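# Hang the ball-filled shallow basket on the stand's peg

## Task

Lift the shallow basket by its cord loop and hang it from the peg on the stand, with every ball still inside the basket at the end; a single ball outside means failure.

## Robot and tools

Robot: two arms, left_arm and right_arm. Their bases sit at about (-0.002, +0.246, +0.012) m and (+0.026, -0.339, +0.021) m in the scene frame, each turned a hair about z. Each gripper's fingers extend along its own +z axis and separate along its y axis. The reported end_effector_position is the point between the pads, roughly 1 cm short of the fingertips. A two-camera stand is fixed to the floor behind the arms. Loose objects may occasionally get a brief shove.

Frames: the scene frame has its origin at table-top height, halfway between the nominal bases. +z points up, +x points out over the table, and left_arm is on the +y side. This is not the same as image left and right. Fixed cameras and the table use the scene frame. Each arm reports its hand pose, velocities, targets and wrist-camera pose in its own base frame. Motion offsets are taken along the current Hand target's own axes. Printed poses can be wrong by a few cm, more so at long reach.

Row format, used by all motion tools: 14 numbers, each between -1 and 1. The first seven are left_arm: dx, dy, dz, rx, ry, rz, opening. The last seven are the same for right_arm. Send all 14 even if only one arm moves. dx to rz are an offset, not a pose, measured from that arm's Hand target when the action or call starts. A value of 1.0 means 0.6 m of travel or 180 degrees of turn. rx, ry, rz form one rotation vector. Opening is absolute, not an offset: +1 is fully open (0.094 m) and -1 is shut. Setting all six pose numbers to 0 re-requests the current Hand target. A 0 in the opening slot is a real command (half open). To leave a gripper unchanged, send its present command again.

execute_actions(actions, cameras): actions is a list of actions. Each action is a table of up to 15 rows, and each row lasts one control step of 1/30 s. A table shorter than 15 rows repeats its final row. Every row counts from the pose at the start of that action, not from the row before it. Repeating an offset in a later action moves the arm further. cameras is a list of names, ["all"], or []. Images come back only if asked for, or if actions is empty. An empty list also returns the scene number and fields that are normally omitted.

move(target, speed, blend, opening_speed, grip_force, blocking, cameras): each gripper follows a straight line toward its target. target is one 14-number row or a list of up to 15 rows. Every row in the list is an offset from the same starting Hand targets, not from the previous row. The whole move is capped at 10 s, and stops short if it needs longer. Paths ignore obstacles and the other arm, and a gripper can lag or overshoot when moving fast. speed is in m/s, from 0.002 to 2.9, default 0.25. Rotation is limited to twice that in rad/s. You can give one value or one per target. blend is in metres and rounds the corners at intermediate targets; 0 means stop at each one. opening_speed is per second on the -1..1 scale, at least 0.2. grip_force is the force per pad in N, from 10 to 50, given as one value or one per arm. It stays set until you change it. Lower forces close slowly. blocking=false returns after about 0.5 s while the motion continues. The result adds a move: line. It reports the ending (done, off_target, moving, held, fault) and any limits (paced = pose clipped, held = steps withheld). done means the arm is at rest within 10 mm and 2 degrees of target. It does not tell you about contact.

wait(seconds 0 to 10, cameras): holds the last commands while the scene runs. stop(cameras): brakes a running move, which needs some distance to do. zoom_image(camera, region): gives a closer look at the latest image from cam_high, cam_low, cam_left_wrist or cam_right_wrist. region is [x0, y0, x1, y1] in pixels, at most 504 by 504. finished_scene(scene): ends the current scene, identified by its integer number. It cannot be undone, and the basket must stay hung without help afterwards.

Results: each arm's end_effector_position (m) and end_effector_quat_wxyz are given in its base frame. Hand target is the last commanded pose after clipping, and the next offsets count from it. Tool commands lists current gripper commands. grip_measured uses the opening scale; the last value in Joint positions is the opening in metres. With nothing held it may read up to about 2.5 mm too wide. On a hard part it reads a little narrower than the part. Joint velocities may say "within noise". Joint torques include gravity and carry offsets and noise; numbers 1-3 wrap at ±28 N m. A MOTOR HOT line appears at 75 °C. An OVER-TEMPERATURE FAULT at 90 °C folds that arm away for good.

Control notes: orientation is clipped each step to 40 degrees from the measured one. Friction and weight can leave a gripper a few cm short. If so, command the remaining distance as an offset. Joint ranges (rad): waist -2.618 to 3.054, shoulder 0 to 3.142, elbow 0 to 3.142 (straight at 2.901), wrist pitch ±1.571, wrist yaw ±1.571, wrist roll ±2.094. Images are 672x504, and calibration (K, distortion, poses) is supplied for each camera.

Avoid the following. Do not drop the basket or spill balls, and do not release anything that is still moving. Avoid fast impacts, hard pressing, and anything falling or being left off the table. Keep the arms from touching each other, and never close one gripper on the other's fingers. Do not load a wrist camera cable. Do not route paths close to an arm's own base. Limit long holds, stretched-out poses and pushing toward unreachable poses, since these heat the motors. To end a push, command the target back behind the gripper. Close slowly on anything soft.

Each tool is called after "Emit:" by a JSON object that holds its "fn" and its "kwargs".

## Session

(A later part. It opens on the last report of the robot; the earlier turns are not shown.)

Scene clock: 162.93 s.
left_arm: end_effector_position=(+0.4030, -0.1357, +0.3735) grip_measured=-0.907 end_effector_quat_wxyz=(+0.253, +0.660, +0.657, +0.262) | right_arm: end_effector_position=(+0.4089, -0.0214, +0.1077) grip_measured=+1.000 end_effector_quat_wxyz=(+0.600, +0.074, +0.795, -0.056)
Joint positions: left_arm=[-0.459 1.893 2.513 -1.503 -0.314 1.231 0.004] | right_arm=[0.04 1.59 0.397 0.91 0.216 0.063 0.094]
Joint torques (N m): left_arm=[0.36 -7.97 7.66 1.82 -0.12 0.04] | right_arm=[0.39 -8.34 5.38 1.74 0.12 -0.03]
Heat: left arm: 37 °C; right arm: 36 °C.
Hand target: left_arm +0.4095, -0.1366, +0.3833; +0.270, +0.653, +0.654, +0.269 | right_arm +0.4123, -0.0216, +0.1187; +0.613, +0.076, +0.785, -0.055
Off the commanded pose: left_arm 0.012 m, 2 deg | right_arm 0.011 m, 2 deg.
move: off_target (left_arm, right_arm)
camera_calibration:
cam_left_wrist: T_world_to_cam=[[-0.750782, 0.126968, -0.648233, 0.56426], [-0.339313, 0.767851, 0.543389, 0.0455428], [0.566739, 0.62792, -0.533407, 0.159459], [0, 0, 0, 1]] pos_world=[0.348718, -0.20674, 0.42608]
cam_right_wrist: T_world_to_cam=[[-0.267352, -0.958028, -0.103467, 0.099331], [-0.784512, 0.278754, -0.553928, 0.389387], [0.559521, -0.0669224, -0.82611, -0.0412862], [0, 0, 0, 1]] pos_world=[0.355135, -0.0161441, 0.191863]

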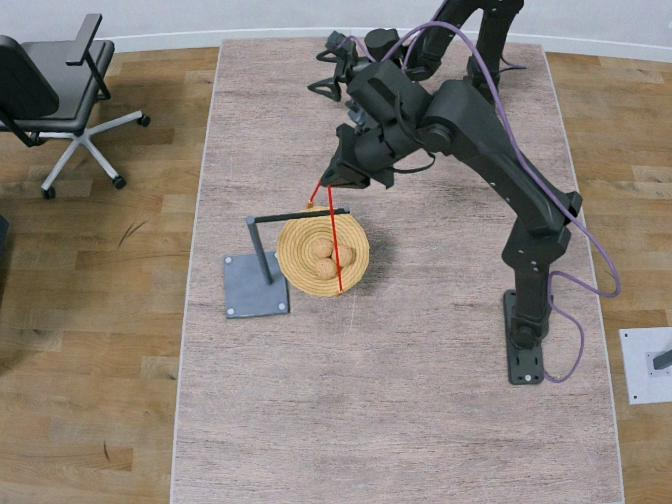

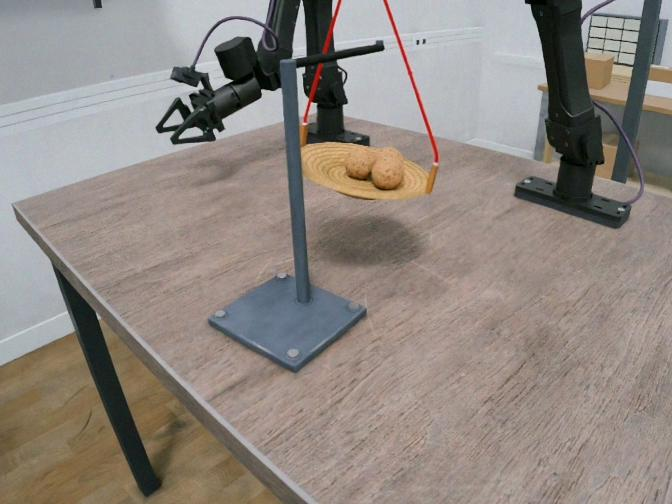

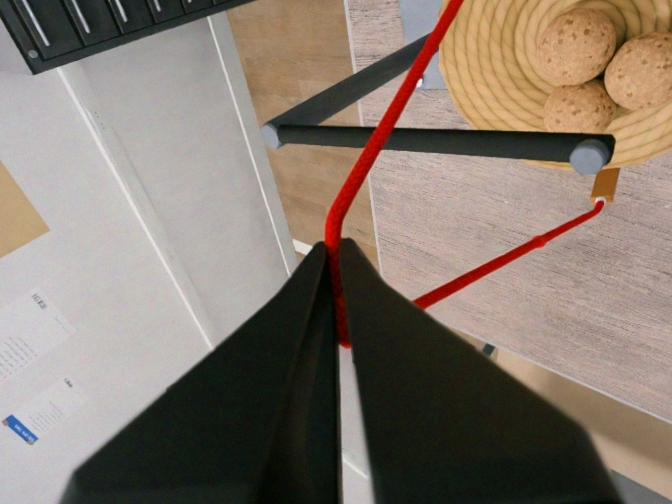

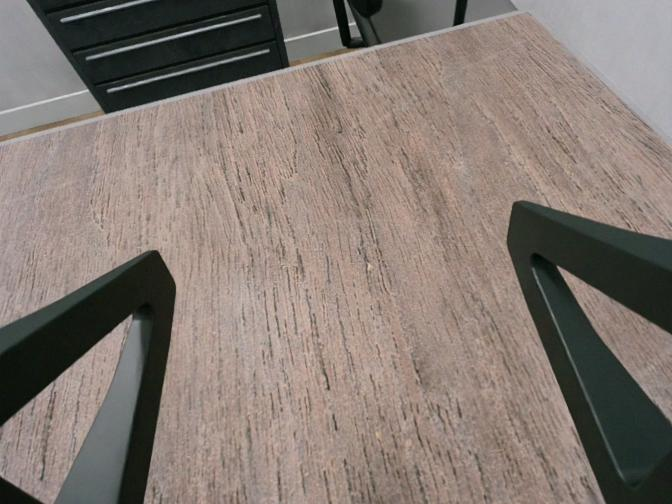

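Emit:
{"fn": "move", "kwargs": {"target": [-0.003,-0.059,0.059,0,0,0,-1,0,0,0,0,0,0,1], "cameras": ["cam_low","cam_left_wrist"], "speed": 0.03}}

Emit:
{"fn": "zoom_image", "kwargs": {"camera": "cam_low", "region": [270, 0, 470, 200]}}

Scene clock: 165.70 s.
left_arm: end_effector_position=(+0.4130, -0.1410, +0.3035) grip_measured=-0.907 end_effector_quat_wxyz=(+0.229, +0.670, +0.659, +0.253) | right_arm: end_effector_position=(+0.4089, -0.0214, +0.1077) grip_measured=+1.000 end_effector_quat_wxyz=(+0.600, +0.074, +0.795, -0.056)
Joint positions: left_arm=[-0.459 1.754 2.012 -1.196 -0.312 1.231 0.004] | right_arm=[0.04 1.59 0.397 0.91 0.216 0.063 0.094]
Joint torques (N m): left_arm=[-0.06 -14.43 5.38 1.92 -0.18 -0.01] | right_arm=[-0.17 -7.97 5.5 1.77 0.11 -0.03]
Heat: left arm: 37 °C; right arm: 36 °C.
Hand target: left_arm +0.4093, -0.1385, +0.3332; +0.270, +0.653, +0.654, +0.269 | right_arm +0.4123, -0.0216, +0.1187; +0.613, +0.076, +0.785, -0.055
Off the commanded pose: left_arm 0.030 m, 5 deg | right_arm 0.011 m, 2 deg.
move: off_target (left_arm, right_arm)
camera_calibration:
cam_left_wrist: T_world_to_cam=[[-0.782171, 0.142442, -0.606563, 0.529593], [-0.310244, 0.75521, 0.577413, 0.0668506], [0.540331, 0.639819, -0.546511, 0.13637], [0, 0, 0, 1]] pos_world=[0.361287, -0.213175, 0.357159]
Images, in order (width x height): cam_low 672x504, cam_left_wrist 672x504.

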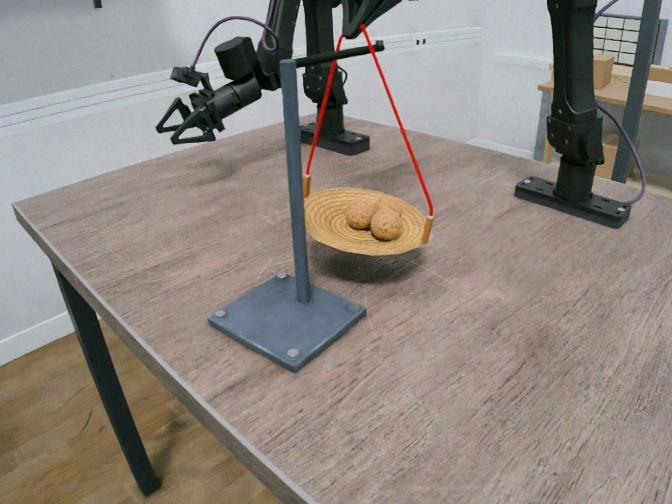

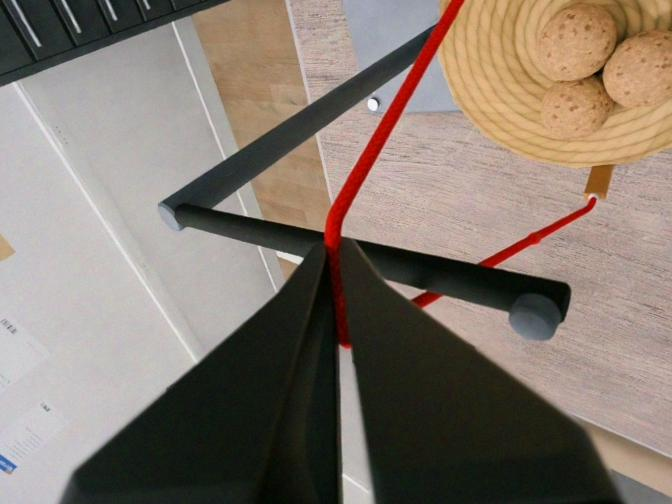

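Scaled by 2.520.

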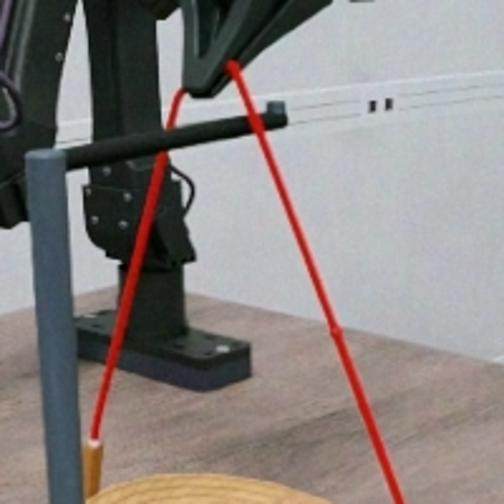

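Emit:
{"fn": "zoom_image", "kwargs": {"camera": "cam_low", "region": [310, 20, 400, 90]}}

Emit:
{"fn": "execute_actions", "kwargs": {"actions": [], "cameras": ["cam_high"]}}

Emit:
{"fn": "zoom_image", "kwargs": {"camera": "cam_high", "region": [270, 150, 396, 256]}}

Scaled by 5.600.

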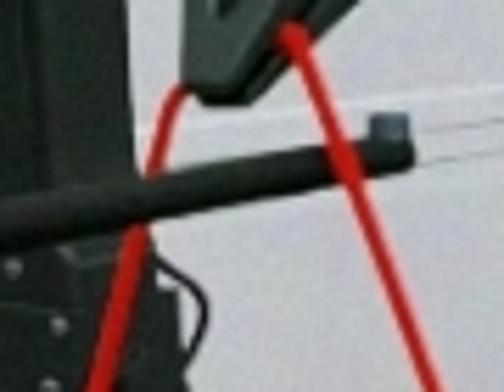

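Scene clock: 166.37 s.
left_arm: end_effector_position=(+0.4134, -0.1412, +0.3038) grip_measured=-0.907 end_effector_quat_wxyz=(+0.230, +0.670, +0.659, +0.253) | right_arm: end_effector_position=(+0.4089, -0.0214, +0.1077) grip_measured=+1.000 end_effector_quat_wxyz=(+0.600, +0.074, +0.795, -0.056)
Joint positions: left_arm=[-0.459 1.754 2.012 -1.194 -0.312 1.231 0.004] | right_arm=[0.04 1.59 0.397 0.91 0.216 0.063 0.094]
Joint velocities: within noise
Joint torques (N m): left_arm=[-0.06 -14.39 5.38 1.91 -0.18 -0.01] | right_arm=[0.05 -8.16 5.38 1.79 0.02 -0.05]
Heat: left arm: 38 °C; right arm: 36 °C.
Hand target: left_arm +0.4094, -0.1385, +0.3332; +0.270, +0.653, +0.654, +0.269 | right_arm +0.4123, -0.0216, +0.1187; +0.613, +0.076, +0.785, -0.055
Tool commands: left_gripper/opening=-1.0 right_gripper/opening=+1.0
Off the commanded pose: left_arm 0.030 m, 5 deg | right_arm 0.011 m, 2 deg.
Images, in order (width x height): cam_high 672x504.

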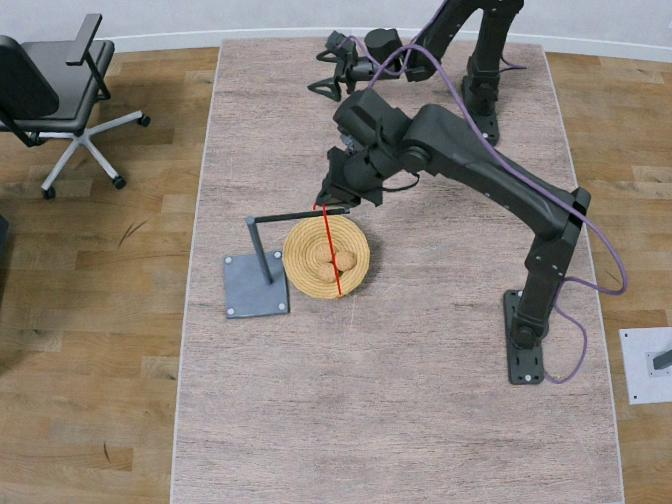

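Scaled by 4.000.

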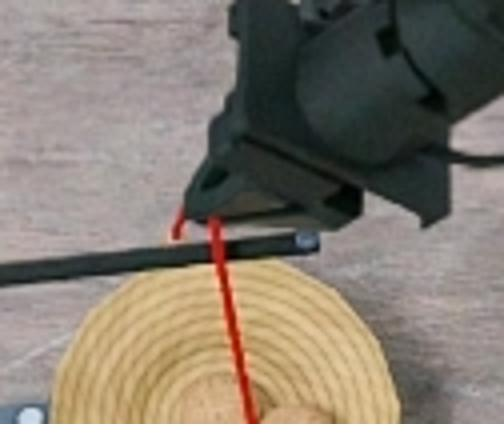

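Emit:
{"fn": "move", "kwargs": {"target": [0,-0.021,0.021,0,0,0,-1,0,0,0,0,0,0,1], "cameras": ["cam_low","cam_left_wrist"], "speed": 0.02}}

Emit:
{"fn": "zoom_image", "kwargs": {"camera": "cam_low", "region": [310, 20, 400, 90]}}

Scene clock: 167.83 s.
left_arm: end_effector_position=(+0.4126, -0.1407, +0.2908) grip_measured=-0.907 end_effector_quat_wxyz=(+0.236, +0.667, +0.659, +0.255) | right_arm: end_effector_position=(+0.4089, -0.0214, +0.1077) grip_measured=+1.000 end_effector_quat_wxyz=(+0.600, +0.074, +0.795, -0.056)
Joint positions: left_arm=[-0.459 1.708 1.89 -1.104 -0.312 1.231 0.004] | right_arm=[0.04 1.59 0.397 0.91 0.216 0.063 0.094]
Joint torques (N m): left_arm=[-0.08 -13.46 5.42 1.88 -0.18 -0.01] | right_arm=[0.08 -8.1 5.39 1.76 0.1 -0.06]
Heat: left arm: 38 °C; right arm: 36 °C.
Hand target: left_arm +0.4093, -0.1385, +0.3153; +0.270, +0.653, +0.654, +0.269 | right_arm +0.4123, -0.0216, +0.1187; +0.613, +0.076, +0.785, -0.055
Off the commanded pose: left_arm 0.025 m, 5 deg | right_arm 0.011 m, 2 deg.
move: off_target (left_arm, right_arm)
camera_calibration:
cam_left_wrist: T_world_to_cam=[[-0.773161, 0.13796, -0.619023, 0.52078], [-0.318675, 0.759378, 0.567266, 0.0809107], [0.548332, 0.635855, -0.543157, 0.124677], [0, 0, 0, 1]] pos_world=[0.360067, -0.212565, 0.344196]
Images, in order (width x height): cam_low 672x504, cam_left_wrist 672x504.

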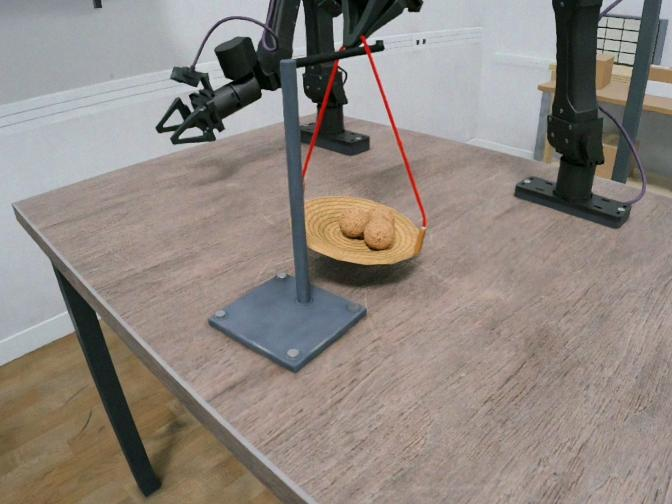

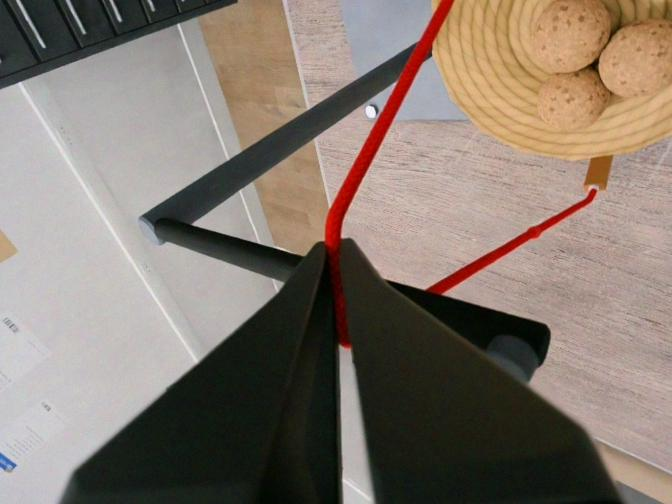

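Scaled by 5.600.

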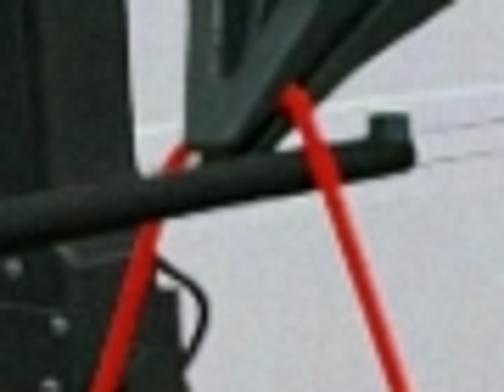

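Emit:
{"fn": "move", "kwargs": {"target": [0,-0.011,0.011,0,0,0,-1,0,0,0,0,0,0,1], "cameras": ["cam_low","cam_left_wrist","cam_high"], "speed": 0.01}}

Emit:
{"fn": "zoom_image", "kwargs": {"camera": "cam_low", "region": [310, 20, 400, 90]}}

Emit:
{"fn": "zoom_image", "kwargs": {"camera": "cam_high", "region": [300, 180, 370, 230]}}

Scene clock: 169.47 s.
left_arm: end_effector_position=(+0.4142, -0.1416, +0.2884) grip_measured=-0.907 end_effector_quat_wxyz=(+0.248, +0.663, +0.657, +0.259) | right_arm: end_effector_position=(+0.4089, -0.0214, +0.1077) grip_measured=+1.000 end_effector_quat_wxyz=(+0.600, +0.074, +0.795, -0.056)
Joint positions: left_arm=[-0.459 1.684 1.835 -1.047 -0.312 1.231 0.004] | right_arm=[0.04 1.59 0.397 0.91 0.216 0.063 0.094]
Joint torques (N m): left_arm=[-0.08 -12.62 5.05 1.76 -0.18 -0.01] | right_arm=[0.1 -8.06 5.16 1.74 0.02 -0.01]
Heat: left arm: 38 °C; right arm: 37 °C.
Hand target: left_arm +0.4093, -0.1386, +0.3059; +0.270, +0.653, +0.654, +0.269 | right_arm +0.4123, -0.0216, +0.1187; +0.613, +0.076, +0.785, -0.055
Off the commanded pose: left_arm 0.018 m, 3 deg | right_arm 0.011 m, 2 deg.
move: off_target (left_arm, right_arm)
camera_calibration:
cam_left_wrist: T_world_to_cam=[[-0.75814, 0.130509, -0.638898, 0.519103], [-0.331789, 0.76626, 0.550238, 0.0946924], [0.561373, 0.629137, -0.537631, 0.115144], [0, 0, 0, 1]] pos_world=[0.360332, -0.212748, 0.341456]
Images, in order (width x height): cam_high 672x504, cam_low 672x504, cam_left_wrist 672x504.

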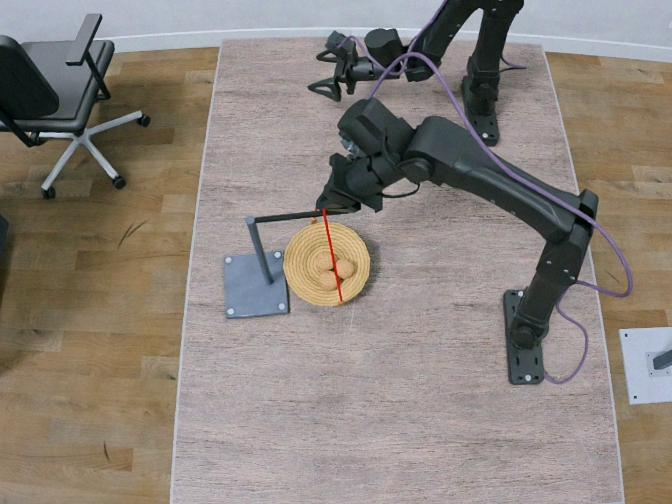

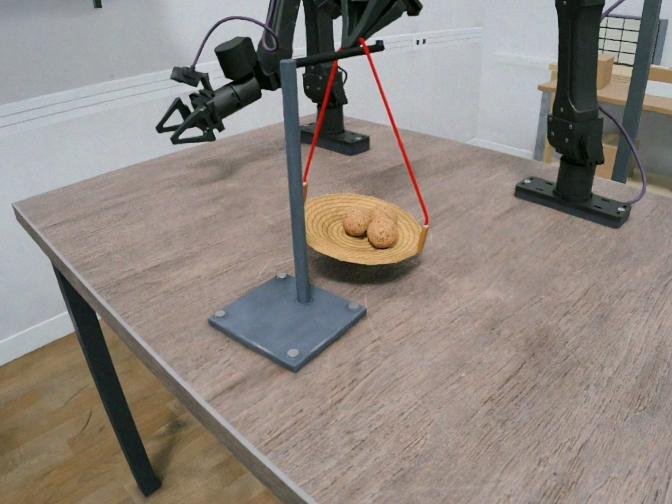

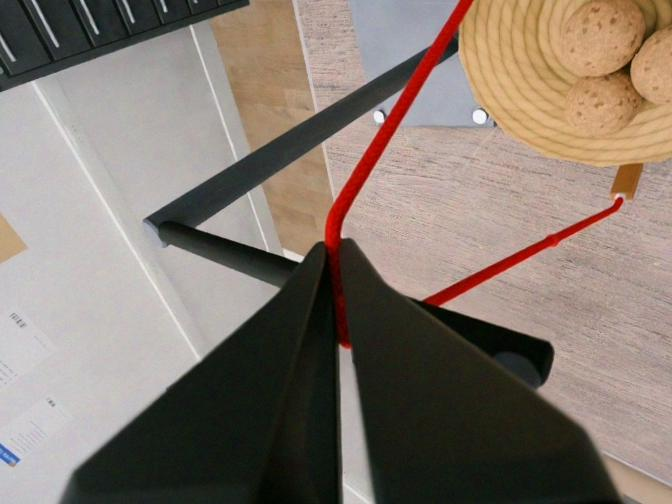

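Scaled by 5.600.

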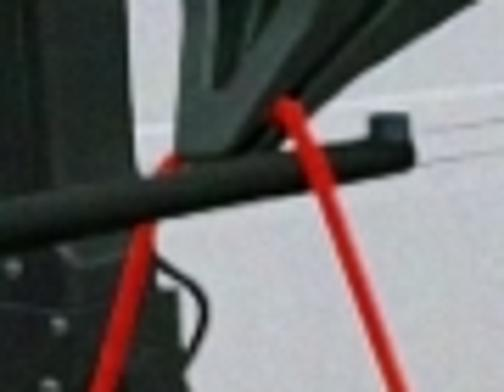

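Scaled by 7.200.

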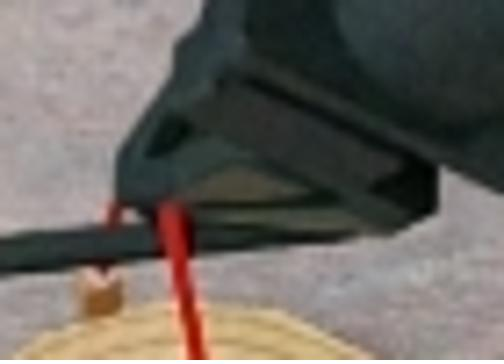

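Emit:
{"fn": "move", "kwargs": {"target": [0,0.004,-0.006,0,0,0,-0.72,0,0,0,0,0,0,1], "cameras": ["cam_low","cam_left_wrist","cam_high"], "speed": 0.02, "opening_speed": 0.2}}

Emit:
{"fn": "zoom_image", "kwargs": {"camera": "cam_low", "region": [310, 20, 400, 90]}}

Scene clock: 171.50 s.
left_arm: end_effector_position=(+0.4165, -0.1420, +0.2905) grip_measured=-0.723 end_effector_quat_wxyz=(+0.253, +0.660, +0.657, +0.263) | right_arm: end_effector_position=(+0.4089, -0.0214, +0.1077) grip_measured=+1.000 end_effector_quat_wxyz=(+0.600, +0.074, +0.795, -0.056)
Joint positions: left_arm=[-0.459 1.684 1.835 -1.034 -0.316 1.231 0.013] | right_arm=[0.04 1.59 0.397 0.91 0.216 0.063 0.094]
Joint torques (N m): left_arm=[-0.14 -12.26 6.98 1.44 -0.15 -0.02] | right_arm=[0.39 -8.23 5.29 1.74 0.05 -0.08]
Heat: left arm: 38 °C; right arm: 37 °C.
Hand target: left_arm +0.4084, -0.1386, +0.3102; +0.270, +0.653, +0.654, +0.269 | right_arm +0.4123, -0.0216, +0.1187; +0.613, +0.076, +0.785, -0.055
Off the commanded pose: left_arm 0.022 m, 2 deg | right_arm 0.011 m, 2 deg.
move: off_target (left_arm, right_arm)
camera_calibration:
cam_left_wrist: T_world_to_cam=[[-0.750602, 0.126957, -0.648444, 0.521269], [-0.340314, 0.766918, 0.544081, 0.100087], [0.566378, 0.629062, -0.532445, 0.1116], [0, 0, 0, 1]] pos_world=[0.362119, -0.21314, 0.342979]
Images, in order (width x height): cam_high 672x504, cam_low 672x504, cam_left_wrist 672x504.

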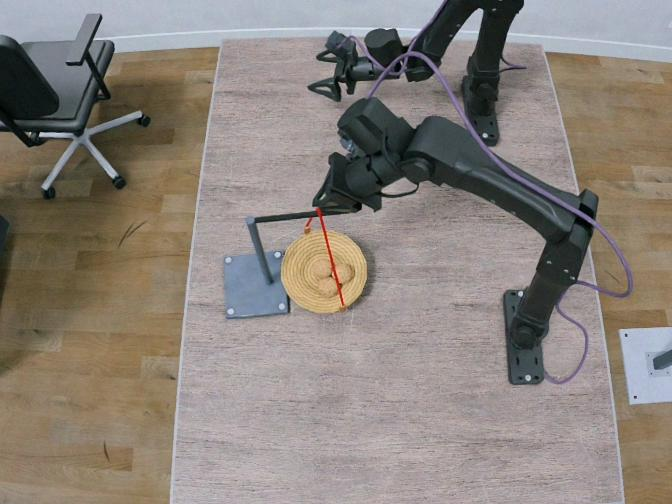

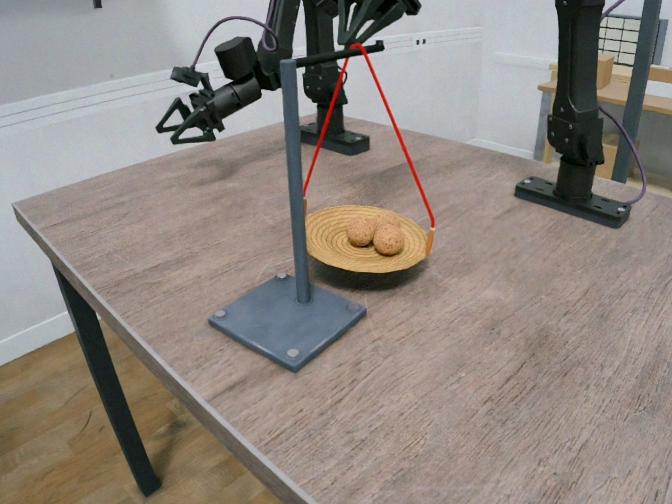

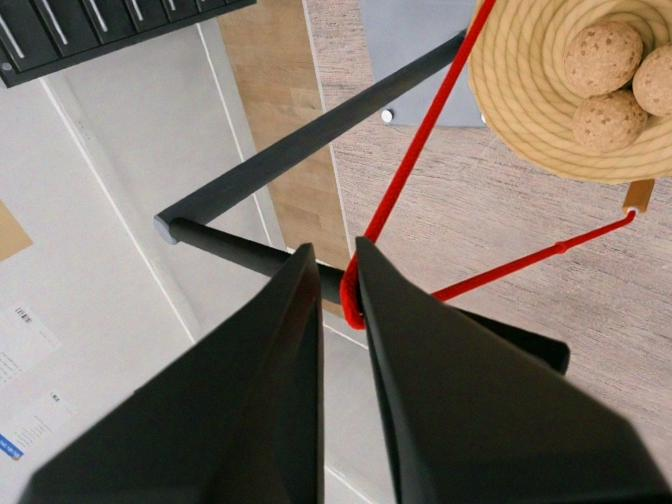

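Scaled by 5.600.

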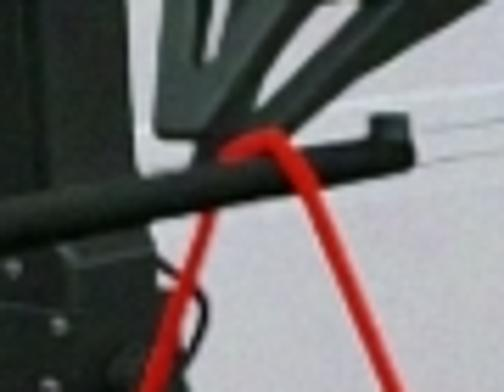

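Emit:
{"fn": "move", "kwargs": {"target": [[0,0,-0.01,0,0,0,-0.5,0,0,0,0,0,0,1],[0,0.05,-0.06,0,0,0,-0.5,0,0,0,0,0,0,1],[0,0.1,-0.2,0,0,0,-0.5,0,0,0,0,0,0,1]], "cameras": ["cam_low","cam_left_wrist","cam_high"], "speed": [0.02,0.03,0.1], "opening_speed": 0.3}}

Emit:
{"fn": "zoom_image", "kwargs": {"camera": "cam_low", "region": [270, 20, 470, 290]}}

Scene clock: 175.97 s.
left_arm: end_effector_position=(+0.3715, -0.1406, +0.4244) grip_measured=-0.503 end_effector_quat_wxyz=(+0.306, +0.649, +0.634, +0.287) | right_arm: end_effector_position=(+0.4089, -0.0214, +0.1077) grip_measured=+1.000 end_effector_quat_wxyz=(+0.600, +0.074, +0.795, -0.056)
Joint positions: left_arm=[-0.525 1.845 2.643 -1.563 -0.361 1.224 0.023] | right_arm=[0.04 1.59 0.397 0.91 0.216 0.063 0.094]
Joint torques (N m): left_arm=[-0.43 -8.88 5.86 1.72 -0.25 -0.03] | right_arm=[0.06 -8.09 5.41 1.76 0.09 -0.01]
Heat: left arm: 37 °C; right arm: 37 °C.
Hand target: left_arm +0.3664, -0.1383, +0.4376; +0.270, +0.653, +0.654, +0.269 | right_arm +0.4123, -0.0216, +0.1187; +0.613, +0.076, +0.785, -0.055
Off the commanded pose: left_arm 0.014 m, 5 deg | right_arm 0.011 m, 2 deg.
joint sent to its limit (left arm) — joint 4 (wrist pitch), lower limit. The joint targets are off in orientation, not in position.
move: off_target (left_arm, right_arm)
camera_calibration:
cam_left_wrist: T_world_to_cam=[[-0.664019, 0.12707, -0.736839, 0.579574], [-0.376923, 0.794197, 0.476634, 0.0568482], [0.645761, 0.594226, -0.479467, 0.150681], [0, 0, 0, 1]] pos_world=[0.308972, -0.208333, 0.472204]
Images, in order (width x height): cam_high 672x504, cam_low 672x504, cam_left_wrist 672x504.

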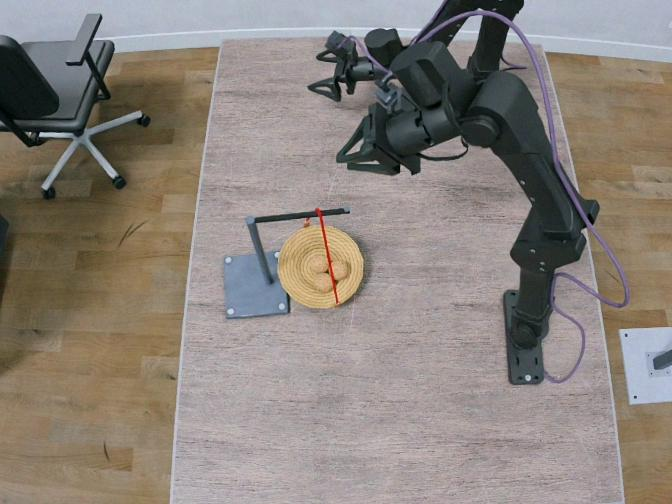

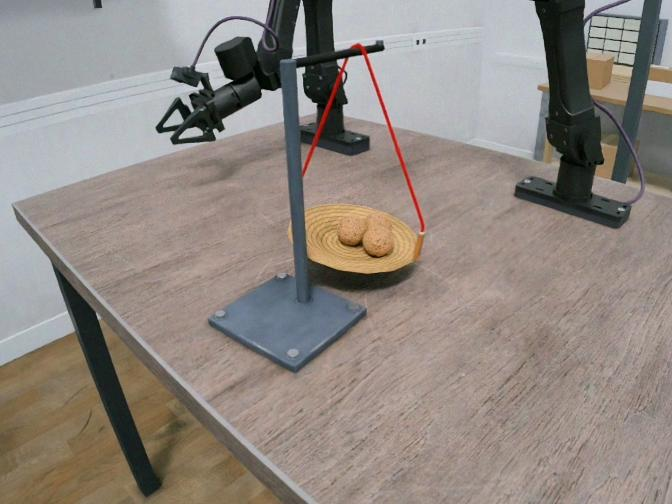

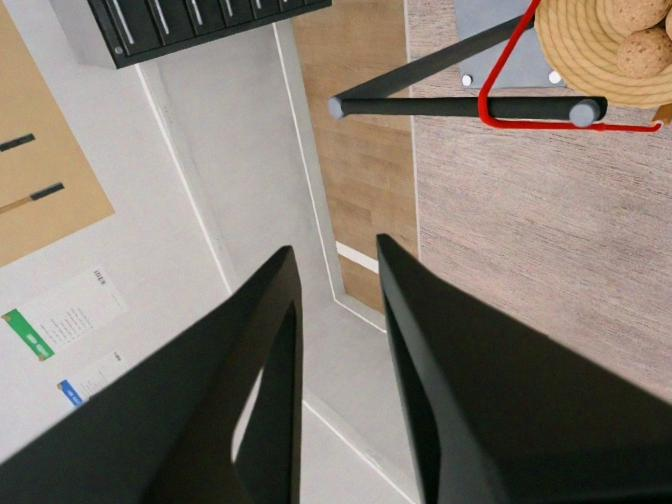

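Scaled by 1.867.

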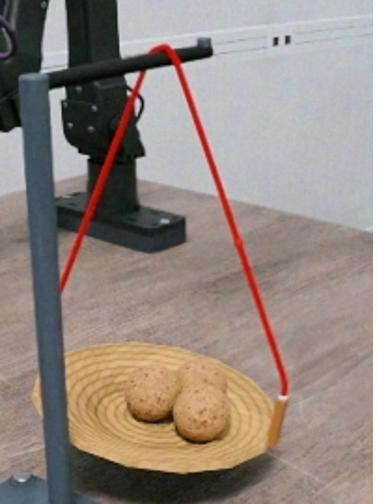

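Hung and level. Let it settle, then finish.

Emit:
{"fn": "wait", "kwargs": {"seconds": 3, "cameras": ["cam_low"]}}

Emit:
{"fn": "finished_scene", "kwargs": {"scene": 2}}

Scene clock: 179.17 s.
left_arm: end_effector_position=(+0.3714, -0.1405, +0.4243) grip_measured=-0.503 end_effector_quat_wxyz=(+0.306, +0.649, +0.634, +0.287) | right_arm: end_effector_position=(+0.4089, -0.0214, +0.1077) grip_measured=+1.000 end_effector_quat_wxyz=(+0.600, +0.074, +0.795, -0.056)
Joint positions: left_arm=[-0.525 1.845 2.643 -1.564 -0.361 1.224 0.023] | right_arm=[0.04 1.59 0.397 0.91 0.216 0.063 0.094]
Joint torques (N m): left_arm=[-0.43 -8.85 5.86 1.71 -0.22 -0.02] | right_arm=[-0.1 -8.13 5.64 1.79 0.05 -0.05]
Heat: left arm: 37 °C; right arm: 37 °C.
Hand target: left_arm +0.3664, -0.1384, +0.4376; +0.270, +0.653, +0.654, +0.269 | right_arm +0.4123, -0.0216, +0.1187; +0.613, +0.076, +0.785, -0.055
Tool commands: left_gripper/opening=-0.5 right_gripper/opening=+1.0
Off the commanded pose: left_arm 0.014 m, 5 deg | right_arm 0.011 m, 2 deg.
wait: 3.00 s; at rest from the start
Images, in order (width x height): cam_low 672x504.

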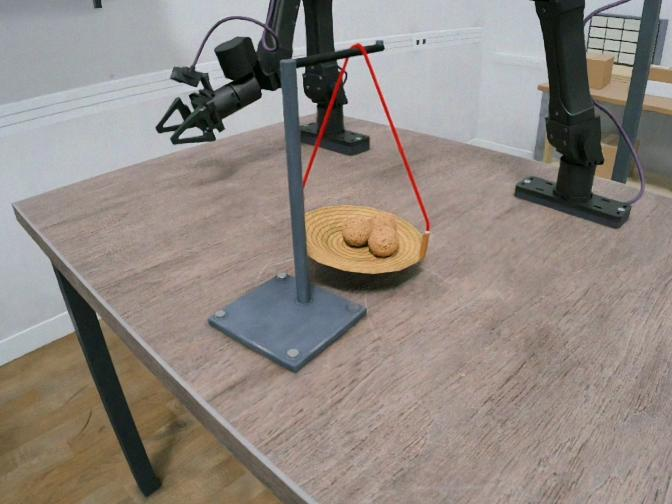

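The scene is finished: the task was done.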